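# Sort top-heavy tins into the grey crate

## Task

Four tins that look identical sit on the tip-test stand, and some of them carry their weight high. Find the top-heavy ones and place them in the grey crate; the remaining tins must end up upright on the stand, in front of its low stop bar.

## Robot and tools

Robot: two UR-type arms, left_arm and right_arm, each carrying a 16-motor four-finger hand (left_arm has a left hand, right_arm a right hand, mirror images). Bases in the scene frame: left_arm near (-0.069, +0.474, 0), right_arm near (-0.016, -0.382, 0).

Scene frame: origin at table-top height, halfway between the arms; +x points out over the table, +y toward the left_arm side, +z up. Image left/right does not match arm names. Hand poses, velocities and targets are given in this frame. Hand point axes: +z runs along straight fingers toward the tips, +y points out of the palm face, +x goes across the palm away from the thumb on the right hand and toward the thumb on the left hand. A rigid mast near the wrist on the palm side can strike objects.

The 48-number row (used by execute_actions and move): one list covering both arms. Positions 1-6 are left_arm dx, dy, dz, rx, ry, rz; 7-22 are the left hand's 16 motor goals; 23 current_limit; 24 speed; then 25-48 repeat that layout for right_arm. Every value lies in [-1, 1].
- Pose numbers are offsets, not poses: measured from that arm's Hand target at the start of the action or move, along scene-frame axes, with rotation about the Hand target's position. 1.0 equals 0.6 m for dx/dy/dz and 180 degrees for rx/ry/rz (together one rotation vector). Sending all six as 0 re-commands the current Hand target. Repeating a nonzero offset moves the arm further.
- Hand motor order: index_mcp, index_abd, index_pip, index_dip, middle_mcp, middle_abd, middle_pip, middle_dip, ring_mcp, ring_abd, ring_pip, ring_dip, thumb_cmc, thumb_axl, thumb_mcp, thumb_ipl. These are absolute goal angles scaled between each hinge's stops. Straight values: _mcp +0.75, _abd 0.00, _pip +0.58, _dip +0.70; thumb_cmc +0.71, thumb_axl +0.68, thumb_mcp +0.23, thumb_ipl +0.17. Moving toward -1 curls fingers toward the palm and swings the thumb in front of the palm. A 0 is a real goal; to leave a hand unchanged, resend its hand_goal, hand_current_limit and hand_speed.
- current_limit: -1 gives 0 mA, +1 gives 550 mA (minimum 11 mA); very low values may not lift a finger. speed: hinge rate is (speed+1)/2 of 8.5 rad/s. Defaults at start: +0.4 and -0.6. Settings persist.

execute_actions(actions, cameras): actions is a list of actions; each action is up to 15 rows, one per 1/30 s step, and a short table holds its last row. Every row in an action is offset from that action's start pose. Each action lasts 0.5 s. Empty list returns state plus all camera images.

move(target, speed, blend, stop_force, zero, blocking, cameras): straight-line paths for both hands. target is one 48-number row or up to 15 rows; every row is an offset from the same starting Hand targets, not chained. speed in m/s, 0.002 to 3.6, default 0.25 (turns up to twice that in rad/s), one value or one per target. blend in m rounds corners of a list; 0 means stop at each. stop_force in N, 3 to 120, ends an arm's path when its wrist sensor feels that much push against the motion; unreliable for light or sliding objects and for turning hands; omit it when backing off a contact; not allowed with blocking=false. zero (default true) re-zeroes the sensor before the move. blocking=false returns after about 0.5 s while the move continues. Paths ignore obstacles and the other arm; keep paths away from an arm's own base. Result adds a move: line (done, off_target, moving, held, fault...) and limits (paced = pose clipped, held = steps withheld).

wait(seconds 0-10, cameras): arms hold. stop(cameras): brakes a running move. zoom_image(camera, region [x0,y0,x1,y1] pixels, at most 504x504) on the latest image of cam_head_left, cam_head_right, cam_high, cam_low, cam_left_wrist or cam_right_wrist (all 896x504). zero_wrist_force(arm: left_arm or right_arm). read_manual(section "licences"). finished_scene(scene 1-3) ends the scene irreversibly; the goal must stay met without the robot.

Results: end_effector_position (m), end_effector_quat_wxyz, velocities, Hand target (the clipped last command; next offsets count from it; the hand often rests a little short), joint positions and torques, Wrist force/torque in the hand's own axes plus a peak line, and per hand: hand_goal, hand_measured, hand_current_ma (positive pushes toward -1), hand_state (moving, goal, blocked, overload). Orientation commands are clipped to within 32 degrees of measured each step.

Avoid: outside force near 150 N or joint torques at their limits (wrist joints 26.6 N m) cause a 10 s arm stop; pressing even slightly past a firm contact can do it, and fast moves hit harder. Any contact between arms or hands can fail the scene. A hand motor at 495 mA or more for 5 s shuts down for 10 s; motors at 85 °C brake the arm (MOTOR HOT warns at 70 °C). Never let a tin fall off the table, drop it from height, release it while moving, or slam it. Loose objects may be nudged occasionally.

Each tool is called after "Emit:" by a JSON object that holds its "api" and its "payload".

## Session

Emit:
{"api": "execute_actions", "payload": {"actions": []}}

Scene clock: 0.00 s.
left_arm: end_effector_position=(+0.5264, +0.6635, +0.3725) hand_goal=(+0.754, +0.000, +0.576, +0.696, +0.754, +0.000, +0.576, +0.696, +0.754, +0.000, +0.576, +0.696, +0.714, +0.678, +0.226, +0.168) hand_measured=(+0.754, +0.000, +0.576, +0.696, +0.754, +0.000, +0.576, +0.696, +0.754, +0.000, +0.576, +0.696, +0.714, +0.678, +0.226, +0.168) hand_current_ma=(+0, +0, +0, +0, +0, +0, +0, +0, +0, +0, +0, +0, +0, +0, +0, +0) hand_state=(goal, goal, goal, goal, goal, goal, goal, goal, goal, goal, goal, goal, goal, goal, goal, goal) hand_current_limit=0.40 hand_speed=-0.60 end_effector_quat_wxyz=(+0.229, +0.839, -0.493, -0.030) | right_arm: end_effector_position=(+0.6162, -0.5861, +0.3966) hand_goal=(+0.754, +0.000, +0.576, +0.696, +0.754, +0.000, +0.576, +0.696, +0.754, +0.000, +0.576, +0.696, +0.714, +0.678, +0.226, +0.168) hand_measured=(+0.754, +0.000, +0.576, +0.696, +0.754, +0.000, +0.576, +0.696, +0.754, +0.000, +0.576, +0.696, +0.714, +0.678, +0.226, +0.168) hand_current_ma=(+0, +0, +0, +0, +0, +0, +0, +0, +0, +0, +0, +0, +0, +0, +0, +0) hand_state=(goal, goal, goal, goal, goal, goal, goal, goal, goal, goal, goal, goal, goal, goal, goal, goal) hand_current_limit=0.40 hand_speed=-0.60 end_effector_quat_wxyz=(-0.283, +0.609, -0.552, +0.493)
Joint positions: left_arm=[3.756 -2.412 -0.376 -2.37 1.432 -3.022] | right_arm=[-0.667 -1.453 1.756 -3.055 -1.193 2.678]
Joint velocities: within noise
Joint torques (N m): no reading
Motor temperatures (°C): left_arm=[35 37 30 34 35 42] | right_arm=[28 29 33 38 36 35]
Wrist force (N): no reading
Wrist torque (N m): no reading
Wrist force, peak (N): no reading
Hand target: left_arm +0.5264, +0.6635, +0.3725; +0.229, +0.839, -0.493, -0.030 | right_arm +0.6162, -0.5861, +0.3966; -0.283, +0.609, -0.552, +0.493
camera_calibration:
cam_left_wrist: T_world_to_cam=[[0.0995463, 0.918516, -0.382648, -0.559271], [0.879074, 0.0989838, 0.466295, -0.741955], [0.466175, -0.382794, -0.79759, 0.433608], [0, 0, 0, 1]] pos_world=[0.505769, 0.753123, 0.477808]
cam_right_wrist: T_world_to_cam=[[-0.173334, 0.603374, -0.778393, 0.797899], [-0.380222, 0.688084, 0.618039, 0.350028], [0.908508, 0.403089, 0.110147, -0.239709], [0, 0, 0, 1]] pos_world=[0.489169, -0.625656, 0.431151]

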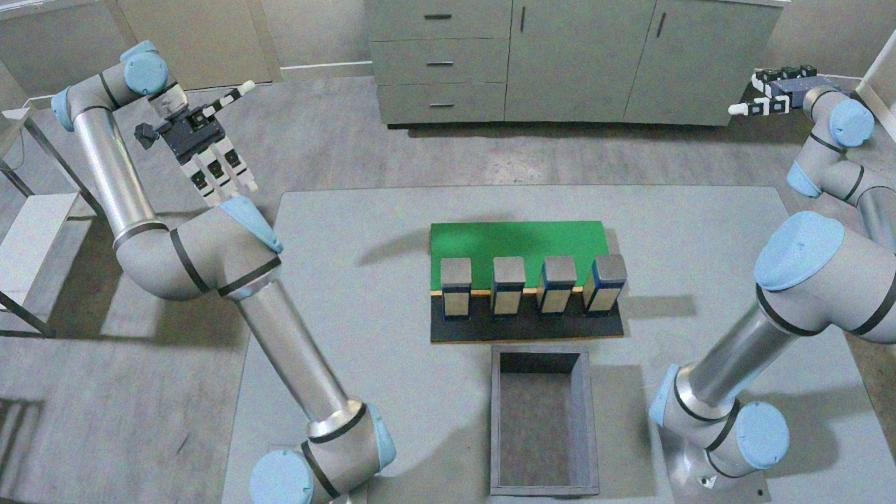

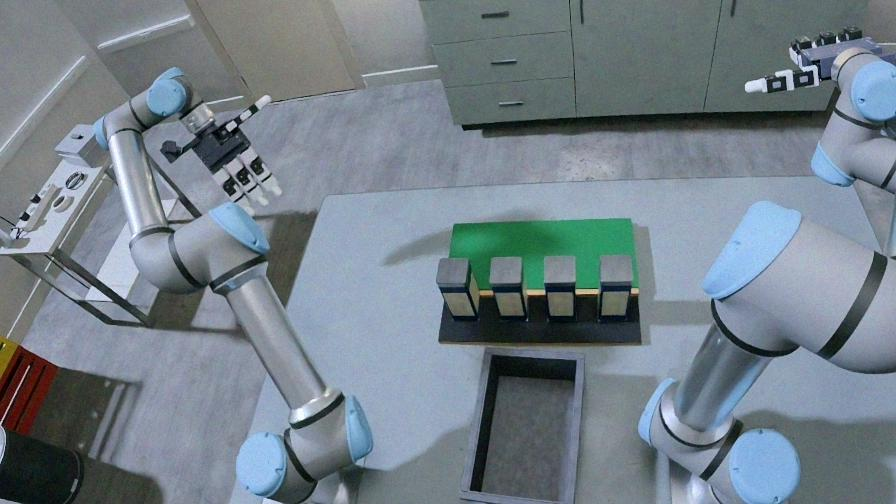

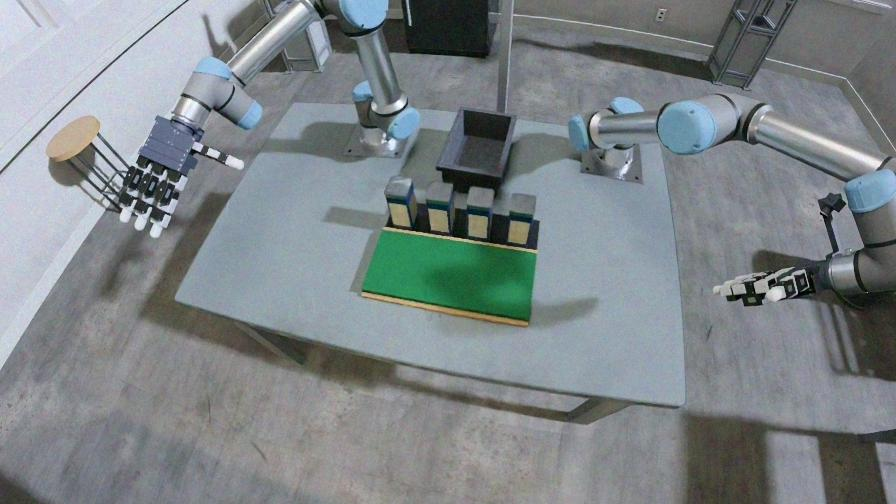

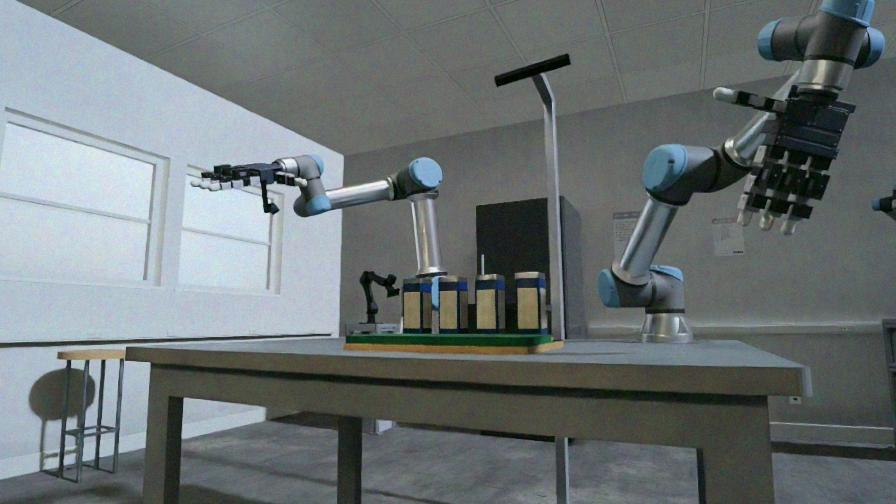

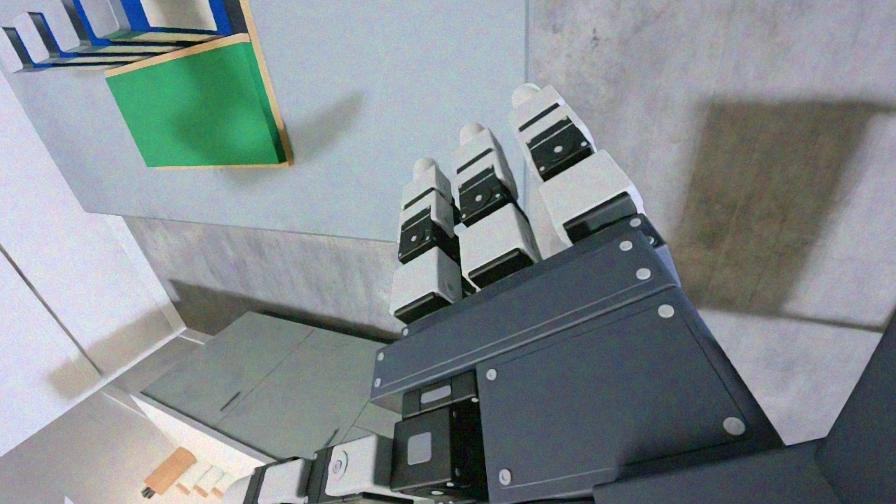

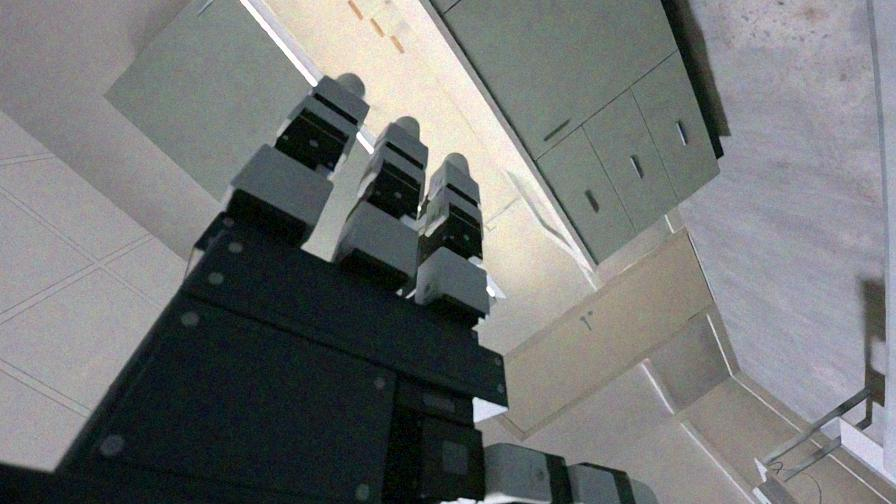

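Emit:
{"api": "execute_actions", "payload": {"actions": [], "cameras": ["cam_head_left"]}}

Emit:
{"api": "zoom_image", "payload": {"camera": "cam_head_left", "region": [430, 200, 670, 350]}}

Scene clock: 43.73 s.
left_arm: end_effector_position=(+0.5264, +0.6635, +0.3725) hand_goal=(+0.754, +0.000, +0.576, +0.696, +0.754, +0.000, +0.576, +0.696, +0.754, +0.000, +0.576, +0.696, +0.714, +0.678, +0.226, +0.168) hand_measured=(+0.754, +0.000, +0.576, +0.696, +0.754, +0.000, +0.576, +0.696, +0.754, +0.000, +0.576, +0.696, +0.716, +0.678, +0.224, +0.168) hand_current_ma=(+0, +0, +0, +0, +0, +0, +0, +0, +0, +0, +0, +0, +1, +0, -2, +0) hand_state=(goal, goal, goal, goal, goal, goal, goal, goal, goal, goal, goal, goal, goal, goal, goal, goal) hand_current_limit=0.40 hand_speed=-0.60 end_effector_quat_wxyz=(+0.229, +0.839, -0.493, -0.030) | right_arm: end_effector_position=(+0.6162, -0.5861, +0.3966) hand_goal=(+0.754, +0.000, +0.576, +0.696, +0.754, +0.000, +0.576, +0.696, +0.754, +0.000, +0.576, +0.696, +0.714, +0.678, +0.226, +0.168) hand_measured=(+0.748, +0.000, +0.576, +0.696, +0.748, +0.000, +0.576, +0.696, +0.748, +0.000, +0.576, +0.696, +0.708, +0.678, +0.226, +0.168) hand_current_ma=(-17, +0, +1, +0, -18, +0, +1, +0, -20, +0, +1, +0, -18, -2, +0, -1) hand_state=(goal, goal, goal, goal, goal, goal, goal, goal, goal, goal, goal, goal, goal, goal, goal, goal) hand_current_limit=0.40 hand_speed=-0.60 end_effector_quat_wxyz=(-0.283, +0.609, -0.552, +0.493)
Joint positions: left_arm=[3.756 -2.412 -0.376 -2.37 1.432 -3.022] | right_arm=[-0.667 -1.453 1.756 -3.055 -1.193 2.678]
Joint velocities: within noise
Joint torques (N m): left_arm=[-0.05 53.74 23.48 1.39 -0.26 -0.1] | right_arm=[-0.54 -25.73 -22.02 -2.21 0.33 0.08]
Motor temperatures (°C): left_arm=[35 37 30 34 35 42] | right_arm=[28 29 33 38 36 35]
Wrist force (N): left_arm=[-0.3 0.1 0.1] | right_arm=[0.1 0.0 -0.2]
Wrist torque (N m): left_arm=[0.01 0.04 -0.03] | right_arm=[0.02 0.00 0.01]
Wrist force, peak (N): left_arm=[-0.4 0.0 0.1] | right_arm=[0.2 -0.3 -0.2]
Hand target: left_arm +0.5264, +0.6635, +0.3725; +0.229, +0.839, -0.493, -0.030 | right_arm +0.6162, -0.5861, +0.3966; -0.283, +0.609, -0.552, +0.493
Images, in order (width x height): cam_head_left 896x504.

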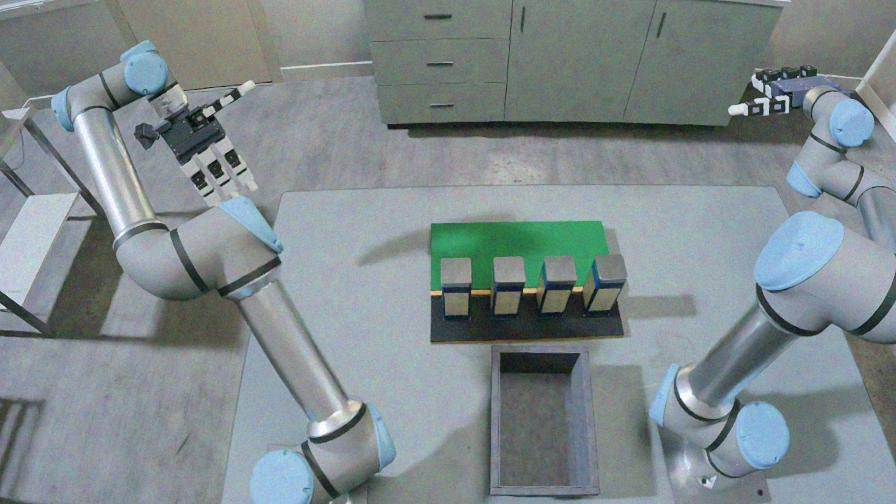

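Scaled by 2.100 from the camera's 896x504 image, which has a finer 1280x720 frame.

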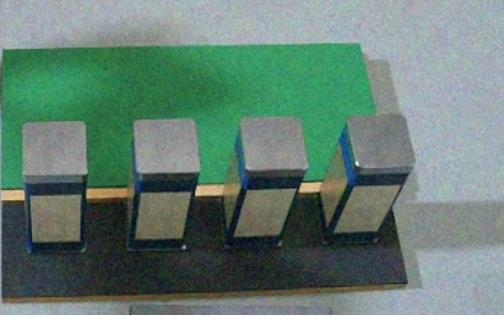

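Emit:
{"api": "move", "payload": {"target": [[0,0,0,0,0,0,0.754,0,0.576,0.696,0.754,0,0.576,0.696,0.754,0,0.576,0.696,0.714,0.678,0.226,0.168,0.4,-0.6,-0.277,0.2268,0.039,0.05,0.06,0,0.137,0,0.576,0.696,0.137,0,0.576,0.696,0.137,0,0.576,0.696,-0.571,0.678,-0.09,0.168,0.4,-0.6],[0,0,0,0,0,0,0.754,0,0.576,0.696,0.754,0,0.576,0.696,0.754,0,0.576,0.696,0.714,0.678,0.226,0.168,0.4,-0.6,-0.3942,0.6933,-0.061,0.1010,0.1219,-0.0006,0.137,0,0.576,0.696,0.137,0,0.576,0.696,0.137,0,0.576,0.696,-0.571,0.678,-0.09,0.168,0.4,-0.6],[0,0,0,0,0,0,0.754,0,0.576,0.696,0.754,0,0.576,0.696,0.754,0,0.576,0.696,0.714,0.678,0.226,0.168,0.4,-0.6,-0.3942,0.6933,-0.2027,0.1010,0.1219,-0.0006,0.137,0,0.576,0.696,0.137,0,0.576,0.696,0.137,0,0.576,0.696,-0.571,0.678,-0.09,0.168,0.4,-0.6]], "speed": [0.35,0.35,0.2], "blend": [0.05,0,0], "cameras": ["cam_head_left","cam_low","cam_right_wrist"]}}

Emit:
{"api": "zoom_image", "payload": {"camera": "cam_low", "region": [360, 180, 620, 360]}}

Scene clock: 82.83 s.
left_arm: end_effector_position=(+0.5264, +0.6635, +0.3725) hand_goal=(+0.754, +0.000, +0.576, +0.696, +0.754, +0.000, +0.576, +0.696, +0.754, +0.000, +0.576, +0.696, +0.714, +0.678, +0.226, +0.168) hand_measured=(+0.754, +0.000, +0.576, +0.696, +0.754, +0.000, +0.576, +0.696, +0.754, +0.000, +0.576, +0.696, +0.716, +0.678, +0.224, +0.168) hand_current_ma=(+0, +0, +0, +0, +0, +0, +0, +0, +0, +0, +0, +0, +1, +0, -2, +0) hand_state=(goal, goal, goal, goal, goal, goal, goal, goal, goal, goal, goal, goal, goal, goal, goal, goal) hand_current_limit=0.40 hand_speed=-0.60 end_effector_quat_wxyz=(+0.229, +0.839, -0.493, -0.030) | right_arm: end_effector_position=(+0.3797, -0.1701, +0.2751) hand_goal=(+0.138, +0.000, +0.576, +0.696, +0.138, +0.000, +0.576, +0.696, +0.138, +0.000, +0.576, +0.696, -0.570, +0.678, -0.090, +0.168) hand_measured=(+0.136, +0.000, +0.576, +0.696, +0.136, +0.000, +0.576, +0.696, +0.136, +0.000, +0.576, +0.696, -0.568, +0.678, -0.090, +0.168) hand_current_ma=(-4, +0, +1, +0, -4, +0, +1, +0, -4, +0, +1, +0, +7, -2, +2, -1) hand_state=(goal, goal, goal, goal, goal, goal, goal, goal, goal, goal, goal, goal, goal, goal, goal, goal) hand_current_limit=0.40 hand_speed=-0.60 end_effector_quat_wxyz=(+0.265, -0.639, +0.667, -0.276)
Joint positions: left_arm=[3.756 -2.412 -0.376 -2.37 1.432 -3.022] | right_arm=[0.148 -1.836 2.214 -2.721 -1.737 3.311]
Joint torques (N m): left_arm=[-0.02 54.99 24.17 1.57 -0.22 -0.04] | right_arm=[5.97 -1.99 -10.46 -4.42 1.48 -1.81]
Wrist force (N): left_arm=[-0.2 0.0 0.0] | right_arm=[0.1 0.6 0.0]
Wrist torque (N m): left_arm=[0.01 0.02 -0.01] | right_arm=[0.31 0.07 0.01]
Wrist force, peak (N): left_arm=[-0.5 0.1 0.0] | right_arm=[-1.2 1.4 -0.1]
Hand target: left_arm +0.5264, +0.6635, +0.3725; +0.229, +0.839, -0.493, -0.030 | right_arm +0.3797, -0.1701, +0.2750; -0.265, +0.639, -0.667, +0.276
Off the commanded pose: left_arm 0.000 m, 0 deg | right_arm 0.000 m, 0 deg.
move: done
camera_calibration:
cam_right_wrist: T_world_to_cam=[[-0.409589, 0.800853, -0.436889, 0.440578], [-0.0837749, 0.44386, 0.892172, -0.180511], [0.908416, 0.402024, -0.114709, -0.11744], [0, 0, 0, 1]] pos_world=[0.272018, -0.225503, 0.340059]
Images, in order (width x height): cam_head_left 896x504, cam_low 896x504, cam_right_wrist 896x504.

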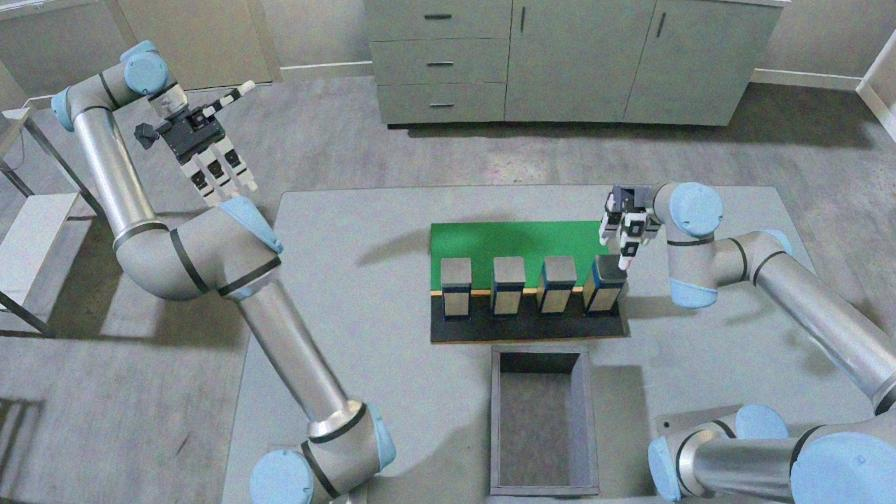

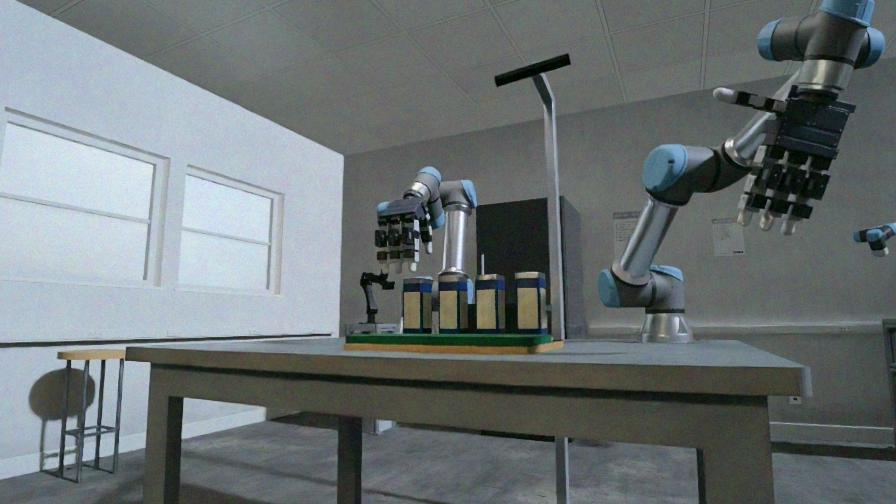

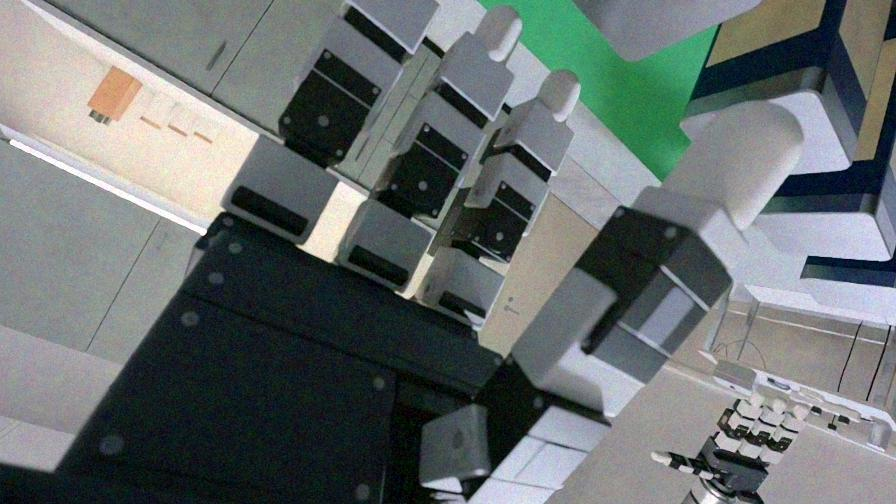

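Scaled by 1.938 from the camera's 896x504 image, which has a finer 1280x720 frame.

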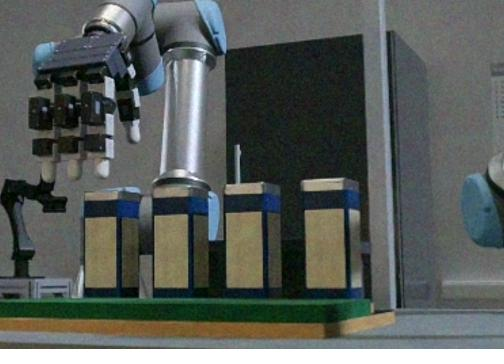

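Emit:
{"api": "move", "payload": {"target": [0,0,0,0,0,0,0.754,0,0.576,0.696,0.754,0,0.576,0.696,0.754,0,0.576,0.696,0.714,0.678,0.226,0.168,0.4,-0.6,0,0,-0.2,0,0,0,0.137,0,0.576,0.696,0.137,0,0.576,0.696,0.137,0,0.576,0.696,-0.571,0.678,-0.09,0.168,0.4,-0.6], "speed": 0.15}}

Emit:
{"api": "zero_wrist_force", "payload": {"arm": "right_arm"}}

Emit:
{"api": "move", "payload": {"target": [0,0,0,0,0,0,0.754,0,0.576,0.696,0.754,0,0.576,0.696,0.754,0,0.576,0.696,0.714,0.678,0.226,0.168,0.4,-0.6,0.04,0.0005,0,0,0,0,0.137,0,0.576,0.696,0.137,0,0.576,0.696,0.137,0,0.576,0.696,-0.571,0.678,-0.09,0.168,0.4,-0.6], "speed": 0.04}}

Emit:
{"api": "move", "payload": {"target": [0,0,0,0,0,0,0.754,0,0.576,0.696,0.754,0,0.576,0.696,0.754,0,0.576,0.696,0.714,0.678,0.226,0.168,0.4,-0.6,0.015,0.0002,0,0,0,0,0.137,0,0.576,0.696,0.137,0,0.576,0.696,0.137,0,0.576,0.696,-0.571,0.678,-0.09,0.168,0.4,-0.6], "speed": 0.04}}

Emit:
{"api": "move", "payload": {"target": [0,0,0,0,0,0,0.754,0,0.576,0.696,0.754,0,0.576,0.696,0.754,0,0.576,0.696,0.714,0.678,0.226,0.168,0.4,-0.6,0.015,0.0002,0,0,0,0,0.137,0,0.576,0.696,0.137,0,0.576,0.696,0.137,0,0.576,0.696,-0.571,0.678,-0.09,0.168,0.4,-0.6], "speed": 0.04}}

Emit:
{"api": "move", "payload": {"target": [0,0,0,0,0,0,0.754,0,0.576,0.696,0.754,0,0.576,0.696,0.754,0,0.576,0.696,0.714,0.678,0.226,0.168,0.4,-0.6,0.015,0.0002,0,0,0,0,0.137,0,0.576,0.696,0.137,0,0.576,0.696,0.137,0,0.576,0.696,-0.571,0.678,-0.09,0.168,0.4,-0.6], "speed": 0.04, "cameras": ["cam_head_left"]}}

Emit:
{"api": "zoom_image", "payload": {"camera": "cam_head_left", "region": [430, 180, 680, 340]}}

Scene clock: 108.90 s.
left_arm: end_effector_position=(+0.5264, +0.6635, +0.3725) hand_goal=(+0.754, +0.000, +0.576, +0.696, +0.754, +0.000, +0.576, +0.696, +0.754, +0.000, +0.576, +0.696, +0.714, +0.678, +0.226, +0.168) hand_measured=(+0.754, +0.000, +0.576, +0.696, +0.754, +0.000, +0.576, +0.696, +0.754, +0.000, +0.576, +0.696, +0.716, +0.678, +0.224, +0.168) hand_current_ma=(+0, +0, +0, +0, +0, +0, +0, +0, +0, +0, +0, +0, +1, +0, -2, +0) hand_state=(goal, goal, goal, goal, goal, goal, goal, goal, goal, goal, goal, goal, goal, goal, goal, goal) hand_current_limit=0.40 hand_speed=-0.60 end_effector_quat_wxyz=(+0.229, +0.839, -0.493, -0.030) | right_arm: end_effector_position=(+0.3797, -0.1701, +0.1550) hand_goal=(+0.138, +0.000, +0.576, +0.696, +0.138, +0.000, +0.576, +0.696, +0.138, +0.000, +0.576, +0.696, -0.570, +0.678, -0.090, +0.168) hand_measured=(+0.136, +0.000, +0.576, +0.696, +0.136, +0.000, +0.576, +0.696, +0.136, +0.000, +0.576, +0.696, -0.568, +0.678, -0.090, +0.168) hand_current_ma=(-4, +0, +1, +0, -4, +0, +1, +0, -4, +0, +1, +0, +7, -2, +2, -1) hand_state=(goal, goal, goal, goal, goal, goal, goal, goal, goal, goal, goal, goal, goal, goal, goal, goal) hand_current_limit=0.40 hand_speed=-0.60 end_effector_quat_wxyz=(+0.265, -0.639, +0.667, -0.276)
Joint positions: left_arm=[3.756 -2.412 -0.376 -2.37 1.432 -3.022] | right_arm=[0.148 -1.624 2.415 -3.134 -1.737 3.311]
Joint torques (N m): left_arm=[-0.19 54.81 23.87 1.54 -0.1 -0.18] | right_arm=[5.9 -6.09 -5.83 -4.32 -1.87 1.39]
Wrist force (N): left_arm=[-0.3 0.0 0.0] | right_arm=[0.4 0.6 0.3]
Wrist torque (N m): left_arm=[0.00 0.04 -0.02] | right_arm=[0.28 0.00 0.02]
Wrist force, peak (N): left_arm=[-0.4 0.2 0.1] | right_arm=[0.3 1.4 0.9]
Hand target: left_arm +0.5264, +0.6635, +0.3725; +0.229, +0.839, -0.493, -0.030 | right_arm +0.3797, -0.1701, +0.1550; -0.265, +0.639, -0.667, +0.276
Off the commanded pose: left_arm 0.000 m, 0 deg | right_arm 0.000 m, 0 deg.
move: done

Wrist force sensor zeroed.

Scene clock: 109.93 s.
left_arm: end_effector_position=(+0.5264, +0.6635, +0.3725) hand_goal=(+0.754, +0.000, +0.576, +0.696, +0.754, +0.000, +0.576, +0.696, +0.754, +0.000, +0.576, +0.696, +0.714, +0.678, +0.226, +0.168) hand_measured=(+0.754, +0.000, +0.576, +0.696, +0.754, +0.000, +0.576, +0.696, +0.754, +0.000, +0.576, +0.696, +0.716, +0.678, +0.224, +0.168) hand_current_ma=(+0, +0, +0, +0, +0, +0, +0, +0, +0, +0, +0, +0, +1, +0, -2, +0) hand_state=(goal, goal, goal, goal, goal, goal, goal, goal, goal, goal, goal, goal, goal, goal, goal, goal) hand_current_limit=0.40 hand_speed=-0.60 end_effector_quat_wxyz=(+0.229, +0.839, -0.493, -0.030) | right_arm: end_effector_position=(+0.4036, -0.1698, +0.1550) hand_goal=(+0.138, +0.000, +0.576, +0.696, +0.138, +0.000, +0.576, +0.696, +0.138, +0.000, +0.576, +0.696, -0.570, +0.678, -0.090, +0.168) hand_measured=(+0.136, +0.000, +0.576, +0.696, +0.136, +0.000, +0.576, +0.696, +0.136, +0.000, +0.576, +0.696, -0.568, +0.678, -0.086, +0.168) hand_current_ma=(-4, +0, +1, +0, -4, +0, +1, +0, -4, +0, +1, +0, +4, -2, +11, -1) hand_state=(goal, goal, goal, goal, goal, goal, goal, goal, goal, goal, goal, goal, goal, goal, goal, goal) hand_current_limit=0.40 hand_speed=-0.60 end_effector_quat_wxyz=(+0.265, -0.639, +0.667, -0.276)
Joint positions: left_arm=[3.756 -2.412 -0.376 -2.37 1.432 -3.022] | right_arm=[0.135 -1.57 2.365 -3.138 -1.728 3.302]
Joint torques (N m): left_arm=[0 53.79 24.59 1.51 -0.15 -0.29] | right_arm=[-6.85 -8.72 -28.53 -4.41 1.53 -1.81]
Wrist force (N, zeroed by zero_wrist_force on right_arm): left_arm=[-0.1 0.0 0.2] | right_arm=[-0.1 0.2 -0.8]
Wrist torque (N m, zeroed by zero_wrist_force on right_arm): left_arm=[-0.02 0.02 -0.01] | right_arm=[0.03 0.00 0.10]
Wrist force, peak (N, zeroed by zero_wrist_force on right_arm): left_arm=[-0.3 0.3 -0.1] | right_arm=[-0.2 0.2 -1.2]
Hand target: left_arm +0.5264, +0.6635, +0.3725; +0.229, +0.839, -0.493, -0.030 | right_arm +0.4037, -0.1698, +0.1550; -0.265, +0.639, -0.667, +0.276
Off the commanded pose: left_arm 0.000 m, 0 deg | right_arm 0.000 m, 0 deg.
move: done

Scene clock: 110.77 s.
left_arm: end_effector_position=(+0.5264, +0.6635, +0.3725) hand_goal=(+0.754, +0.000, +0.576, +0.696, +0.754, +0.000, +0.576, +0.696, +0.754, +0.000, +0.576, +0.696, +0.714, +0.678, +0.226, +0.168) hand_measured=(+0.754, +0.000, +0.576, +0.696, +0.754, +0.000, +0.576, +0.696, +0.754, +0.000, +0.576, +0.696, +0.716, +0.678, +0.224, +0.168) hand_current_ma=(+0, +0, +0, +0, +0, +0, +0, +0, +0, +0, +0, +0, +1, +0, -2, +0) hand_state=(goal, goal, goal, goal, goal, goal, goal, goal, goal, goal, goal, goal, goal, goal, goal, goal) hand_current_limit=0.40 hand_speed=-0.60 end_effector_quat_wxyz=(+0.229, +0.839, -0.493, -0.030) | right_arm: end_effector_position=(+0.4126, -0.1697, +0.1550) hand_goal=(+0.138, +0.000, +0.576, +0.696, +0.138, +0.000, +0.576, +0.696, +0.138, +0.000, +0.576, +0.696, -0.570, +0.678, -0.090, +0.168) hand_measured=(+0.136, +0.000, +0.576, +0.696, +0.136, +0.000, +0.576, +0.696, +0.136, +0.000, +0.576, +0.696, -0.568, +0.678, -0.086, +0.168) hand_current_ma=(-4, +0, +1, +0, -4, +0, +1, +0, -4, +0, +1, +0, +4, -2, +11, -1) hand_state=(goal, goal, goal, goal, goal, goal, goal, goal, goal, goal, goal, goal, goal, goal, goal, goal) hand_current_limit=0.40 hand_speed=-0.60 end_effector_quat_wxyz=(+0.265, -0.639, +0.667, -0.276)
Joint positions: left_arm=[3.756 -2.412 -0.376 -2.37 1.432 -3.022] | right_arm=[0.131 -1.551 2.345 -3.139 -1.725 3.299]
Joint torques (N m): left_arm=[-0.04 53.62 24.04 1.57 -0.18 -0.07] | right_arm=[-6.72 -6.76 -28.57 -4.44 1.53 -1.79]
Wrist force (N, zeroed by zero_wrist_force on right_arm): left_arm=[-0.2 0.1 -0.1] | right_arm=[-0.1 0.2 -0.9]
Wrist torque (N m, zeroed by zero_wrist_force on right_arm): left_arm=[0.02 0.03 -0.02] | right_arm=[0.05 0.01 0.09]
Wrist force, peak (N, zeroed by zero_wrist_force on right_arm): left_arm=[-0.3 0.1 -0.1] | right_arm=[0.2 0.5 -1.2]
Hand target: left_arm +0.5264, +0.6635, +0.3725; +0.229, +0.839, -0.493, -0.030 | right_arm +0.4127, -0.1697, +0.1550; -0.265, +0.639, -0.667, +0.276
Off the commanded pose: left_arm 0.000 m, 0 deg | right_arm 0.000 m, 0 deg.
move: done

Scene clock: 111.60 s.
left_arm: end_effector_position=(+0.5264, +0.6635, +0.3725) hand_goal=(+0.754, +0.000, +0.576, +0.696, +0.754, +0.000, +0.576, +0.696, +0.754, +0.000, +0.576, +0.696, +0.714, +0.678, +0.226, +0.168) hand_measured=(+0.754, +0.000, +0.576, +0.696, +0.754, +0.000, +0.576, +0.696, +0.754, +0.000, +0.576, +0.696, +0.716, +0.678, +0.224, +0.168) hand_current_ma=(+0, +0, +0, +0, +0, +0, +0, +0, +0, +0, +0, +0, +1, +0, -2, +0) hand_state=(goal, goal, goal, goal, goal, goal, goal, goal, goal, goal, goal, goal, goal, goal, goal, goal) hand_current_limit=0.40 hand_speed=-0.60 end_effector_quat_wxyz=(+0.229, +0.839, -0.493, -0.030) | right_arm: end_effector_position=(+0.4216, -0.1695, +0.1550) hand_goal=(+0.138, +0.000, +0.576, +0.696, +0.138, +0.000, +0.576, +0.696, +0.138, +0.000, +0.576, +0.696, -0.570, +0.678, -0.090, +0.168) hand_measured=(+0.136, +0.000, +0.576, +0.696, +0.136, +0.000, +0.576, +0.696, +0.136, +0.000, +0.576, +0.696, -0.568, +0.678, -0.086, +0.168) hand_current_ma=(-4, +0, +1, +0, -4, +0, +1, +0, -4, +0, +1, +0, +4, -2, +11, -1) hand_state=(goal, goal, goal, goal, goal, goal, goal, goal, goal, goal, goal, goal, goal, goal, goal, goal) hand_current_limit=0.40 hand_speed=-0.60 end_effector_quat_wxyz=(+0.265, -0.639, +0.667, -0.276)
Joint positions: left_arm=[3.756 -2.412 -0.376 -2.37 1.432 -3.022] | right_arm=[0.127 -1.532 2.325 -3.138 -1.723 3.296]
Joint torques (N m): left_arm=[-0.14 53.92 24.1 1.63 -0.04 -0.02] | right_arm=[-7.48 -10.43 -29.46 -0.51 1.51 -1.73]
Wrist force (N, zeroed by zero_wrist_force on right_arm): left_arm=[-0.1 0.1 0.0] | right_arm=[0.2 0.0 -0.9]
Wrist torque (N m, zeroed by zero_wrist_force on right_arm): left_arm=[0.01 0.02 -0.02] | right_arm=[0.04 -0.03 0.11]
Wrist force, peak (N, zeroed by zero_wrist_force on right_arm): left_arm=[-0.4 -0.1 0.1] | right_arm=[0.1 0.1 -1.2]
Hand target: left_arm +0.5264, +0.6635, +0.3725; +0.229, +0.839, -0.493, -0.030 | right_arm +0.4217, -0.1695, +0.1550; -0.265, +0.639, -0.667, +0.276
Off the commanded pose: left_arm 0.000 m, 0 deg | right_arm 0.000 m, 0 deg.
move: done

Scene clock: 112.43 s.
left_arm: end_effector_position=(+0.5264, +0.6635, +0.3725) hand_goal=(+0.754, +0.000, +0.576, +0.696, +0.754, +0.000, +0.576, +0.696, +0.754, +0.000, +0.576, +0.696, +0.714, +0.678, +0.226, +0.168) hand_measured=(+0.754, +0.000, +0.576, +0.696, +0.754, +0.000, +0.576, +0.696, +0.754, +0.000, +0.576, +0.696, +0.716, +0.678, +0.224, +0.168) hand_current_ma=(+0, +0, +0, +0, +0, +0, +0, +0, +0, +0, +0, +0, +1, +0, -2, +0) hand_state=(goal, goal, goal, goal, goal, goal, goal, goal, goal, goal, goal, goal, goal, goal, goal, goal) hand_current_limit=0.40 hand_speed=-0.60 end_effector_quat_wxyz=(+0.229, +0.839, -0.493, -0.030) | right_arm: end_effector_position=(+0.4306, -0.1694, +0.1550) hand_goal=(+0.138, +0.000, +0.576, +0.696, +0.138, +0.000, +0.576, +0.696, +0.138, +0.000, +0.576, +0.696, -0.570, +0.678, -0.090, +0.168) hand_measured=(+0.136, +0.000, +0.576, +0.696, +0.136, +0.000, +0.576, +0.696, +0.136, +0.000, +0.576, +0.696, -0.568, +0.678, -0.086, +0.170) hand_current_ma=(-4, +0, +1, +0, -4, +0, +1, +0, -4, +0, +1, +0, +3, -2, +18, +4) hand_state=(goal, goal, goal, goal, goal, goal, goal, goal, goal, goal, goal, goal, goal, goal, goal, goal) hand_current_limit=0.40 hand_speed=-0.60 end_effector_quat_wxyz=(+0.265, -0.639, +0.667, -0.276)
Joint positions: left_arm=[3.756 -2.412 -0.376 -2.37 1.432 -3.022] | right_arm=[0.123 -1.513 2.305 -3.138 -1.72 3.293]
Joint torques (N m): left_arm=[0.69 54.09 23.93 1.57 -0.09 -0.14] | right_arm=[-7.33 -9.24 -27.86 -0.5 1.57 -1.76]
Wrist force (N, zeroed by zero_wrist_force on right_arm): left_arm=[-0.1 0.0 0.0] | right_arm=[0.1 -0.2 -1.3]
Wrist torque (N m, zeroed by zero_wrist_force on right_arm): left_arm=[0.00 0.02 -0.01] | right_arm=[0.00 0.00 0.09]
Wrist force, peak (N, zeroed by zero_wrist_force on right_arm): left_arm=[-0.2 0.3 -0.2] | right_arm=[0.1 -0.2 -1.3]
Hand target: left_arm +0.5264, +0.6635, +0.3725; +0.229, +0.839, -0.493, -0.030 | right_arm +0.4307, -0.1694, +0.1550; -0.265, +0.639, -0.667, +0.276
Off the commanded pose: left_arm 0.000 m, 0 deg | right_arm 0.000 m, 0 deg.
move: done
Images, in order (width x height): cam_head_left 896x504.

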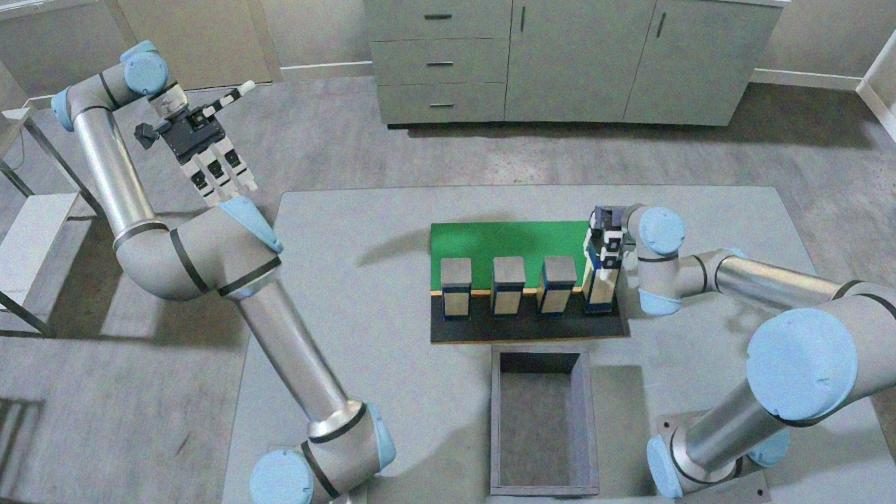

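Scaled by 2.016 from the camera's 896x504 image, which has a finer 1280x720 frame.

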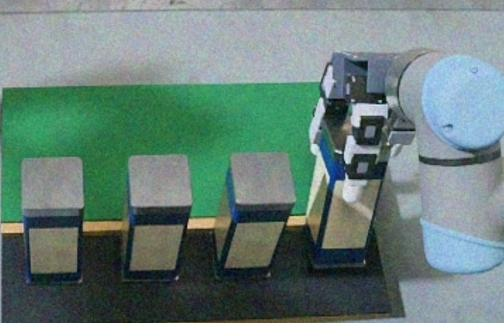

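Emit:
{"api": "move", "payload": {"target": [0,0,0,0,0,0,0.754,0,0.576,0.696,0.754,0,0.576,0.696,0.754,0,0.576,0.696,0.714,0.678,0.226,0.168,0.4,-0.6,0.012,0.0002,0,0,0,0,0.137,0,0.576,0.696,0.137,0,0.576,0.696,0.137,0,0.576,0.696,-0.571,0.678,-0.09,0.168,0.4,-0.6], "speed": 0.04, "cameras": ["cam_low"]}}

Emit:
{"api": "zoom_image", "payload": {"camera": "cam_low", "region": [360, 180, 620, 360]}}

Scene clock: 130.00 s.
left_arm: end_effector_position=(+0.5264, +0.6635, +0.3725) hand_goal=(+0.754, +0.000, +0.576, +0.696, +0.754, +0.000, +0.576, +0.696, +0.754, +0.000, +0.576, +0.696, +0.714, +0.678, +0.226, +0.168) hand_measured=(+0.754, +0.000, +0.576, +0.696, +0.754, +0.000, +0.576, +0.696, +0.754, +0.000, +0.576, +0.696, +0.716, +0.678, +0.224, +0.168) hand_current_ma=(+0, +0, +0, +0, +0, +0, +0, +0, +0, +0, +0, +0, +1, +0, -2, +0) hand_state=(goal, goal, goal, goal, goal, goal, goal, goal, goal, goal, goal, goal, goal, goal, goal, goal) hand_current_limit=0.40 hand_speed=-0.60 end_effector_quat_wxyz=(+0.229, +0.839, -0.493, -0.030) | right_arm: end_effector_position=(+0.4378, -0.1693, +0.1550) hand_goal=(+0.138, +0.000, +0.576, +0.696, +0.138, +0.000, +0.576, +0.696, +0.138, +0.000, +0.576, +0.696, -0.570, +0.678, -0.090, +0.168) hand_measured=(+0.136, +0.000, +0.576, +0.696, +0.136, +0.000, +0.576, +0.696, +0.136, +0.000, +0.576, +0.696, -0.568, +0.678, -0.086, +0.170) hand_current_ma=(-4, +0, +1, +0, -4, +0, +1, +0, -4, +0, +1, +0, +3, -2, +18, +5) hand_state=(goal, goal, goal, goal, goal, goal, goal, goal, goal, goal, goal, goal, goal, goal, goal, goal) hand_current_limit=0.40 hand_speed=-0.60 end_effector_quat_wxyz=(+0.265, -0.639, +0.667, -0.276)
Joint positions: left_arm=[3.756 -2.412 -0.376 -2.37 1.432 -3.022] | right_arm=[0.12 -1.498 2.288 -3.136 -1.718 3.291]
Joint torques (N m): left_arm=[0.21 53.96 23.58 1.61 0.02 -0.14] | right_arm=[-7.21 -11.46 -28.37 -0.64 1.66 -1.79]
Wrist force (N, zeroed by zero_wrist_force on right_arm): left_arm=[-0.3 0.1 0.0] | right_arm=[0.2 -0.2 -1.1]
Wrist torque (N m, zeroed by zero_wrist_force on right_arm): left_arm=[0.02 0.04 -0.02] | right_arm=[0.00 -0.01 0.11]
Wrist force, peak (N, zeroed by zero_wrist_force on right_arm): left_arm=[-0.4 0.3 0.1] | right_arm=[0.3 -0.3 -1.4]
Hand target: left_arm +0.5264, +0.6635, +0.3725; +0.229, +0.839, -0.493, -0.030 | right_arm +0.4379, -0.1693, +0.1550; -0.265, +0.639, -0.667, +0.276
Off the commanded pose: left_arm 0.000 m, 0 deg | right_arm 0.000 m, 0 deg.
move: done
Images, in order (width x height): cam_low 896x504.

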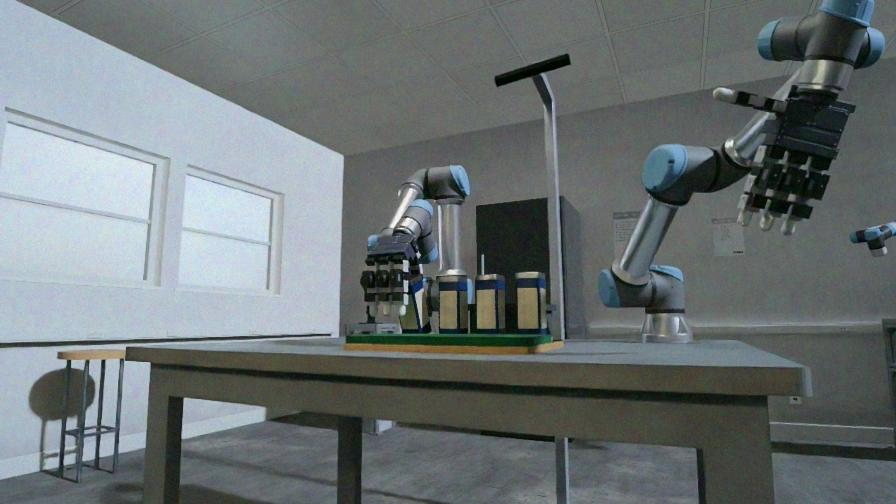

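Scaled by 1.938 from the camera's 896x504 image, which has a finer 1280x720 frame.

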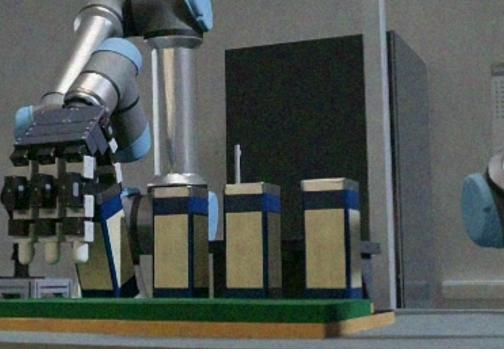

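Emit:
{"api": "move", "payload": {"target": [[0,0,0,0,0,0,0.754,0,0.576,0.696,0.754,0,0.576,0.696,0.754,0,0.576,0.696,0.714,0.678,0.226,0.168,0.4,-0.6,-0.097,-0.0013,0,0,0,0,0.137,0,0.576,0.696,0.137,0,0.576,0.696,0.137,0,0.576,0.696,-0.571,0.678,-0.09,0.168,0.4,-0.6],[0,0,0,0,0,0,0.754,0,0.576,0.696,0.754,0,0.576,0.696,0.754,0,0.576,0.696,0.714,0.678,0.226,0.168,0.4,-0.6,-0.097,-0.0013,0.2,0,0,0,0.137,0,0.576,0.696,0.137,0,0.576,0.696,0.137,0,0.576,0.696,-0.571,0.678,-0.09,0.168,0.4,-0.6],[0,0,0,0,0,0,0.754,0,0.576,0.696,0.754,0,0.576,0.696,0.754,0,0.576,0.696,0.714,0.678,0.226,0.168,0.4,-0.6,-0.0972,0.1863,0.2,0,0,0,0.137,0,0.576,0.696,0.137,0,0.576,0.696,0.137,0,0.576,0.696,-0.571,0.678,-0.09,0.168,0.4,-0.6],[0,0,0,0,0,0,0.754,0,0.576,0.696,0.754,0,0.576,0.696,0.754,0,0.576,0.696,0.714,0.678,0.226,0.168,0.4,-0.6,-0.0972,0.1863,0,0,0,0,0.137,0,0.576,0.696,0.137,0,0.576,0.696,0.137,0,0.576,0.696,-0.571,0.678,-0.09,0.168,0.4,-0.6]], "speed": [0.04,0.15,0.15,0.15], "blend": [0,0.02,0,0]}}

Emit:
{"api": "zero_wrist_force", "payload": {"arm": "right_arm"}}

Emit:
{"api": "move", "payload": {"target": [0,0,0,0,0,0,0.754,0,0.576,0.696,0.754,0,0.576,0.696,0.754,0,0.576,0.696,0.714,0.678,0.226,0.168,0.4,-0.6,0.04,0.0005,0,0,0,0,0.137,0,0.576,0.696,0.137,0,0.576,0.696,0.137,0,0.576,0.696,-0.571,0.678,-0.09,0.168,0.4,-0.6], "speed": 0.04}}

Emit:
{"api": "move", "payload": {"target": [0,0,0,0,0,0,0.754,0,0.576,0.696,0.754,0,0.576,0.696,0.754,0,0.576,0.696,0.714,0.678,0.226,0.168,0.4,-0.6,0.015,0.0002,0,0,0,0,0.137,0,0.576,0.696,0.137,0,0.576,0.696,0.137,0,0.576,0.696,-0.571,0.678,-0.09,0.168,0.4,-0.6], "speed": 0.04}}

Emit:
{"api": "move", "payload": {"target": [0,0,0,0,0,0,0.754,0,0.576,0.696,0.754,0,0.576,0.696,0.754,0,0.576,0.696,0.714,0.678,0.226,0.168,0.4,-0.6,0.015,0.0002,0,0,0,0,0.137,0,0.576,0.696,0.137,0,0.576,0.696,0.137,0,0.576,0.696,-0.571,0.678,-0.09,0.168,0.4,-0.6], "speed": 0.04}}

Emit:
{"api": "move", "payload": {"target": [0,0,0,0,0,0,0.754,0,0.576,0.696,0.754,0,0.576,0.696,0.754,0,0.576,0.696,0.714,0.678,0.226,0.168,0.4,-0.6,0.015,0.0002,0,0,0,0,0.137,0,0.576,0.696,0.137,0,0.576,0.696,0.137,0,0.576,0.696,-0.571,0.678,-0.09,0.168,0.4,-0.6], "speed": 0.04, "cameras": ["cam_low"]}}

Emit:
{"api": "zoom_image", "payload": {"camera": "cam_low", "region": [360, 180, 620, 360]}}

Scene clock: 166.13 s.
left_arm: end_effector_position=(+0.5264, +0.6635, +0.3725) hand_goal=(+0.754, +0.000, +0.576, +0.696, +0.754, +0.000, +0.576, +0.696, +0.754, +0.000, +0.576, +0.696, +0.714, +0.678, +0.226, +0.168) hand_measured=(+0.754, +0.000, +0.576, +0.696, +0.754, +0.000, +0.576, +0.696, +0.754, +0.000, +0.576, +0.696, +0.716, +0.678, +0.224, +0.168) hand_current_ma=(+0, +0, +0, +0, +0, +0, +0, +0, +0, +0, +0, +0, +1, +0, -2, +0) hand_state=(goal, goal, goal, goal, goal, goal, goal, goal, goal, goal, goal, goal, goal, goal, goal, goal) hand_current_limit=0.40 hand_speed=-0.60 end_effector_quat_wxyz=(+0.229, +0.839, -0.493, -0.030) | right_arm: end_effector_position=(+0.3796, -0.0575, +0.1551) hand_goal=(+0.138, +0.000, +0.576, +0.696, +0.138, +0.000, +0.576, +0.696, +0.138, +0.000, +0.576, +0.696, -0.570, +0.678, -0.090, +0.168) hand_measured=(+0.136, +0.000, +0.576, +0.696, +0.136, +0.000, +0.576, +0.696, +0.136, +0.000, +0.576, +0.696, -0.568, +0.678, -0.090, +0.170) hand_current_ma=(-4, +0, +1, +0, -4, +0, +1, +0, -4, +0, +1, +0, +3, -2, +2, +5) hand_state=(goal, goal, goal, goal, goal, goal, goal, goal, goal, goal, goal, goal, goal, goal, goal, goal) hand_current_limit=0.40 hand_speed=-0.60 end_effector_quat_wxyz=(+0.265, -0.639, +0.667, -0.276)
Joint positions: left_arm=[3.756 -2.412 -0.376 -2.37 1.432 -3.022] | right_arm=[0.441 -1.465 2.235 -3.053 -1.936 3.535]
Joint torques (N m): left_arm=[-0.16 54.21 24.81 1.81 -0.03 -0.07] | right_arm=[6.41 -12.83 -6.48 -4.52 1.18 -1.81]
Wrist force (N, zeroed by zero_wrist_force on right_arm): left_arm=[-0.3 0.1 -0.1] | right_arm=[0.3 -0.1 -0.3]
Wrist torque (N m, zeroed by zero_wrist_force on right_arm): left_arm=[0.02 0.03 -0.02] | right_arm=[0.00 0.00 0.06]
Wrist force, peak (N, zeroed by zero_wrist_force on right_arm): left_arm=[-0.4 0.2 0.0] | right_arm=[0.0 -1.0 -1.2]
Hand target: left_arm +0.5264, +0.6635, +0.3725; +0.229, +0.839, -0.493, -0.030 | right_arm +0.3796, -0.0575, +0.1550; -0.265, +0.639, -0.667, +0.276
Off the commanded pose: left_arm 0.000 m, 0 deg | right_arm 0.000 m, 0 deg.
move: done

Wrist force sensor zeroed.

Scene clock: 167.17 s.
left_arm: end_effector_position=(+0.5264, +0.6635, +0.3725) hand_goal=(+0.754, +0.000, +0.576, +0.696, +0.754, +0.000, +0.576, +0.696, +0.754, +0.000, +0.576, +0.696, +0.714, +0.678, +0.226, +0.168) hand_measured=(+0.754, +0.000, +0.576, +0.696, +0.754, +0.000, +0.576, +0.696, +0.754, +0.000, +0.576, +0.696, +0.716, +0.678, +0.224, +0.168) hand_current_ma=(+0, +0, +0, +0, +0, +0, +0, +0, +0, +0, +0, +0, +1, +0, -2, +0) hand_state=(goal, goal, goal, goal, goal, goal, goal, goal, goal, goal, goal, goal, goal, goal, goal, goal) hand_current_limit=0.40 hand_speed=-0.60 end_effector_quat_wxyz=(+0.229, +0.839, -0.493, -0.030) | right_arm: end_effector_position=(+0.4035, -0.0572, +0.1550) hand_goal=(+0.138, +0.000, +0.576, +0.696, +0.138, +0.000, +0.576, +0.696, +0.138, +0.000, +0.576, +0.696, -0.570, +0.678, -0.090, +0.168) hand_measured=(+0.136, +0.000, +0.576, +0.696, +0.136, +0.000, +0.576, +0.696, +0.136, +0.000, +0.576, +0.696, -0.568, +0.678, -0.086, +0.170) hand_current_ma=(-4, +0, +1, +0, -4, +0, +1, +0, -4, +0, +1, +0, +3, -2, +11, +5) hand_state=(goal, goal, goal, goal, goal, goal, goal, goal, goal, goal, goal, goal, goal, goal, goal, goal) hand_current_limit=0.40 hand_speed=-0.60 end_effector_quat_wxyz=(+0.265, -0.639, +0.667, -0.276)
Joint positions: left_arm=[3.756 -2.412 -0.376 -2.37 1.432 -3.022] | right_arm=[0.415 -1.425 2.189 -3.055 -1.919 3.514]
Joint torques (N m): left_arm=[0.19 53.92 25.08 1.84 0.05 -0.24] | right_arm=[-7.44 -14.76 -29.37 -3.73 1.31 -1.75]
Wrist force (N, zeroed by zero_wrist_force on right_arm): left_arm=[0.0 0.1 0.2] | right_arm=[0.0 0.2 -0.3]
Wrist torque (N m, zeroed by zero_wrist_force on right_arm): left_arm=[0.00 0.01 0.00] | right_arm=[0.00 -0.03 0.05]
Wrist force, peak (N, zeroed by zero_wrist_force on right_arm): left_arm=[-0.5 0.2 -0.1] | right_arm=[0.0 0.6 -0.9]
Hand target: left_arm +0.5264, +0.6635, +0.3725; +0.229, +0.839, -0.493, -0.030 | right_arm +0.4036, -0.0572, +0.1550; -0.265, +0.639, -0.667, +0.276
Off the commanded pose: left_arm 0.000 m, 0 deg | right_arm 0.000 m, 0 deg.
move: done

Scene clock: 167.97 s.
left_arm: end_effector_position=(+0.5264, +0.6635, +0.3725) hand_goal=(+0.754, +0.000, +0.576, +0.696, +0.754, +0.000, +0.576, +0.696, +0.754, +0.000, +0.576, +0.696, +0.714, +0.678, +0.226, +0.168) hand_measured=(+0.754, +0.000, +0.576, +0.696, +0.754, +0.000, +0.576, +0.696, +0.754, +0.000, +0.576, +0.696, +0.716, +0.678, +0.224, +0.168) hand_current_ma=(+0, +0, +0, +0, +0, +0, +0, +0, +0, +0, +0, +0, +1, +0, -2, +0) hand_state=(goal, goal, goal, goal, goal, goal, goal, goal, goal, goal, goal, goal, goal, goal, goal, goal) hand_current_limit=0.40 hand_speed=-0.60 end_effector_quat_wxyz=(+0.229, +0.839, -0.493, -0.030) | right_arm: end_effector_position=(+0.4125, -0.0571, +0.1550) hand_goal=(+0.138, +0.000, +0.576, +0.696, +0.138, +0.000, +0.576, +0.696, +0.138, +0.000, +0.576, +0.696, -0.570, +0.678, -0.090, +0.168) hand_measured=(+0.136, +0.000, +0.576, +0.696, +0.136, +0.000, +0.576, +0.696, +0.136, +0.000, +0.576, +0.696, -0.568, +0.678, -0.086, +0.170) hand_current_ma=(-4, +0, +1, +0, -4, +0, +1, +0, -4, +0, +1, +0, +3, -2, +11, +5) hand_state=(goal, goal, goal, goal, goal, goal, goal, goal, goal, goal, goal, goal, goal, goal, goal, goal) hand_current_limit=0.40 hand_speed=-0.60 end_effector_quat_wxyz=(+0.265, -0.639, +0.667, -0.276)
Joint positions: left_arm=[3.756 -2.412 -0.376 -2.37 1.432 -3.022] | right_arm=[0.406 -1.41 2.171 -3.055 -1.913 3.507]
Joint torques (N m): left_arm=[0.07 54.1 25.08 1.74 0.05 -0.32] | right_arm=[-7.39 -14.01 -29.47 -0.56 1.12 -1.93]
Wrist force (N, zeroed by zero_wrist_force on right_arm): left_arm=[-0.2 0.1 -0.1] | right_arm=[-0.1 0.2 -0.1]
Wrist torque (N m, zeroed by zero_wrist_force on right_arm): left_arm=[0.02 0.02 -0.02] | right_arm=[0.00 -0.01 0.04]
Wrist force, peak (N, zeroed by zero_wrist_force on right_arm): left_arm=[-0.5 -0.2 -0.1] | right_arm=[-0.2 0.1 -0.6]
Hand target: left_arm +0.5264, +0.6635, +0.3725; +0.229, +0.839, -0.493, -0.030 | right_arm +0.4126, -0.0571, +0.1550; -0.265, +0.639, -0.667, +0.276
Off the commanded pose: left_arm 0.000 m, 0 deg | right_arm 0.000 m, 0 deg.
move: done

Scene clock: 168.77 s.
left_arm: end_effector_position=(+0.5264, +0.6635, +0.3725) hand_goal=(+0.754, +0.000, +0.576, +0.696, +0.754, +0.000, +0.576, +0.696, +0.754, +0.000, +0.576, +0.696, +0.714, +0.678, +0.226, +0.168) hand_measured=(+0.754, +0.000, +0.576, +0.696, +0.754, +0.000, +0.576, +0.696, +0.754, +0.000, +0.576, +0.696, +0.716, +0.678, +0.224, +0.168) hand_current_ma=(+0, +0, +0, +0, +0, +0, +0, +0, +0, +0, +0, +0, +1, +0, -2, +0) hand_state=(goal, goal, goal, goal, goal, goal, goal, goal, goal, goal, goal, goal, goal, goal, goal, goal) hand_current_limit=0.40 hand_speed=-0.60 end_effector_quat_wxyz=(+0.229, +0.839, -0.493, -0.030) | right_arm: end_effector_position=(+0.4215, -0.0570, +0.1550) hand_goal=(+0.138, +0.000, +0.576, +0.696, +0.138, +0.000, +0.576, +0.696, +0.138, +0.000, +0.576, +0.696, -0.570, +0.678, -0.090, +0.168) hand_measured=(+0.136, +0.000, +0.576, +0.696, +0.136, +0.000, +0.576, +0.696, +0.136, +0.000, +0.576, +0.696, -0.568, +0.678, -0.088, +0.170) hand_current_ma=(-4, +0, +1, +0, -4, +0, +1, +0, -4, +0, +1, +0, +3, -2, +4, +5) hand_state=(goal, goal, goal, goal, goal, goal, goal, goal, goal, goal, goal, goal, goal, goal, goal, goal) hand_current_limit=0.40 hand_speed=-0.60 end_effector_quat_wxyz=(+0.265, -0.639, +0.667, -0.276)
Joint positions: left_arm=[3.756 -2.412 -0.376 -2.37 1.432 -3.022] | right_arm=[0.397 -1.395 2.153 -3.054 -1.907 3.5]
Joint torques (N m): left_arm=[0.17 53.93 24.43 1.88 0.16 -0.25] | right_arm=[-6.98 -16.43 -29.27 -0.54 1.42 -1.93]
Wrist force (N, zeroed by zero_wrist_force on right_arm): left_arm=[-0.4 0.2 0.0] | right_arm=[-0.3 -0.1 0.2]
Wrist torque (N m, zeroed by zero_wrist_force on right_arm): left_arm=[0.02 0.06 -0.04] | right_arm=[-0.04 0.01 0.02]
Wrist force, peak (N, zeroed by zero_wrist_force on right_arm): left_arm=[-0.4 0.2 0.0] | right_arm=[-0.1 0.5 -0.2]
Hand target: left_arm +0.5264, +0.6635, +0.3725; +0.229, +0.839, -0.493, -0.030 | right_arm +0.4216, -0.0570, +0.1550; -0.265, +0.639, -0.667, +0.276
Off the commanded pose: left_arm 0.000 m, 0 deg | right_arm 0.000 m, 0 deg.
move: done

Scene clock: 169.57 s.
left_arm: end_effector_position=(+0.5264, +0.6635, +0.3725) hand_goal=(+0.754, +0.000, +0.576, +0.696, +0.754, +0.000, +0.576, +0.696, +0.754, +0.000, +0.576, +0.696, +0.714, +0.678, +0.226, +0.168) hand_measured=(+0.754, +0.000, +0.576, +0.696, +0.754, +0.000, +0.576, +0.696, +0.754, +0.000, +0.576, +0.696, +0.716, +0.678, +0.224, +0.168) hand_current_ma=(+0, +0, +0, +0, +0, +0, +0, +0, +0, +0, +0, +0, +1, +0, -2, +0) hand_state=(goal, goal, goal, goal, goal, goal, goal, goal, goal, goal, goal, goal, goal, goal, goal, goal) hand_current_limit=0.40 hand_speed=-0.60 end_effector_quat_wxyz=(+0.229, +0.839, -0.493, -0.030) | right_arm: end_effector_position=(+0.4305, -0.0569, +0.1550) hand_goal=(+0.138, +0.000, +0.576, +0.696, +0.138, +0.000, +0.576, +0.696, +0.138, +0.000, +0.576, +0.696, -0.570, +0.678, -0.090, +0.168) hand_measured=(+0.136, +0.000, +0.576, +0.696, +0.140, +0.000, +0.576, +0.696, +0.136, +0.000, +0.576, +0.696, -0.568, +0.678, -0.090, +0.170) hand_current_ma=(-4, +0, +1, +0, +3, +0, +1, +0, -4, +0, +1, +0, +3, -2, +2, +5) hand_state=(goal, goal, goal, goal, goal, goal, goal, goal, goal, goal, goal, goal, goal, goal, goal, goal) hand_current_limit=0.40 hand_speed=-0.60 end_effector_quat_wxyz=(+0.265, -0.639, +0.667, -0.276)
Joint positions: left_arm=[3.756 -2.412 -0.376 -2.37 1.432 -3.022] | right_arm=[0.388 -1.38 2.135 -3.052 -1.902 3.493]
Joint torques (N m): left_arm=[0.24 54.42 24.37 1.59 0.07 -0.27] | right_arm=[-6.31 -17.01 -28.92 -0.61 1.43 -1.89]
Wrist force (N, zeroed by zero_wrist_force on right_arm): left_arm=[-0.1 0.1 0.0] | right_arm=[0.0 0.2 0.3]
Wrist torque (N m, zeroed by zero_wrist_force on right_arm): left_arm=[0.01 0.02 -0.01] | right_arm=[0.01 -0.02 0.05]
Wrist force, peak (N, zeroed by zero_wrist_force on right_arm): left_arm=[-0.3 0.3 -0.1] | right_arm=[0.1 -0.2 1.1]
Hand target: left_arm +0.5264, +0.6635, +0.3725; +0.229, +0.839, -0.493, -0.030 | right_arm +0.4306, -0.0569, +0.1550; -0.265, +0.639, -0.667, +0.276
Off the commanded pose: left_arm 0.000 m, 0 deg | right_arm 0.000 m, 0 deg.
move: done
Images, in order (width x height): cam_low 896x504.

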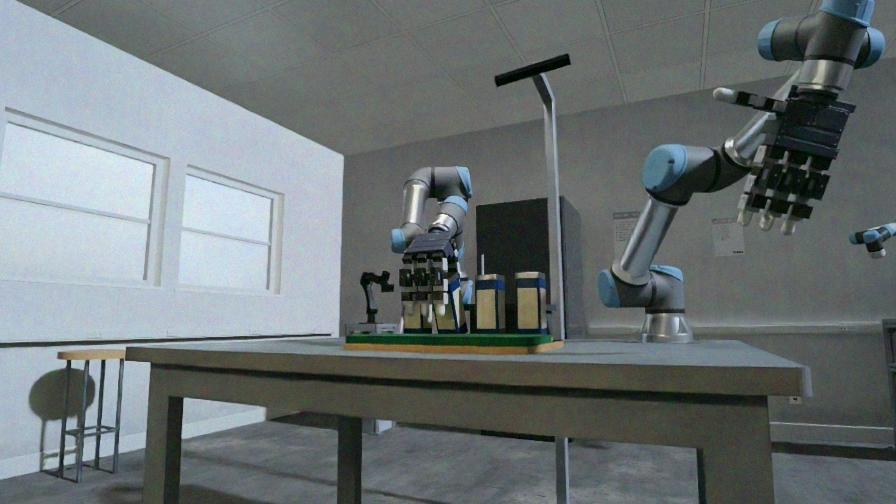

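Scaled by 1.938 from the camera's 896x504 image, which has a finer 1280x720 frame.

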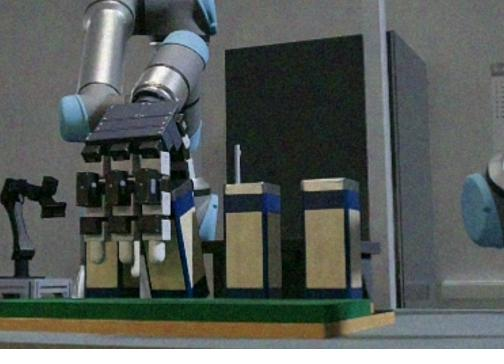

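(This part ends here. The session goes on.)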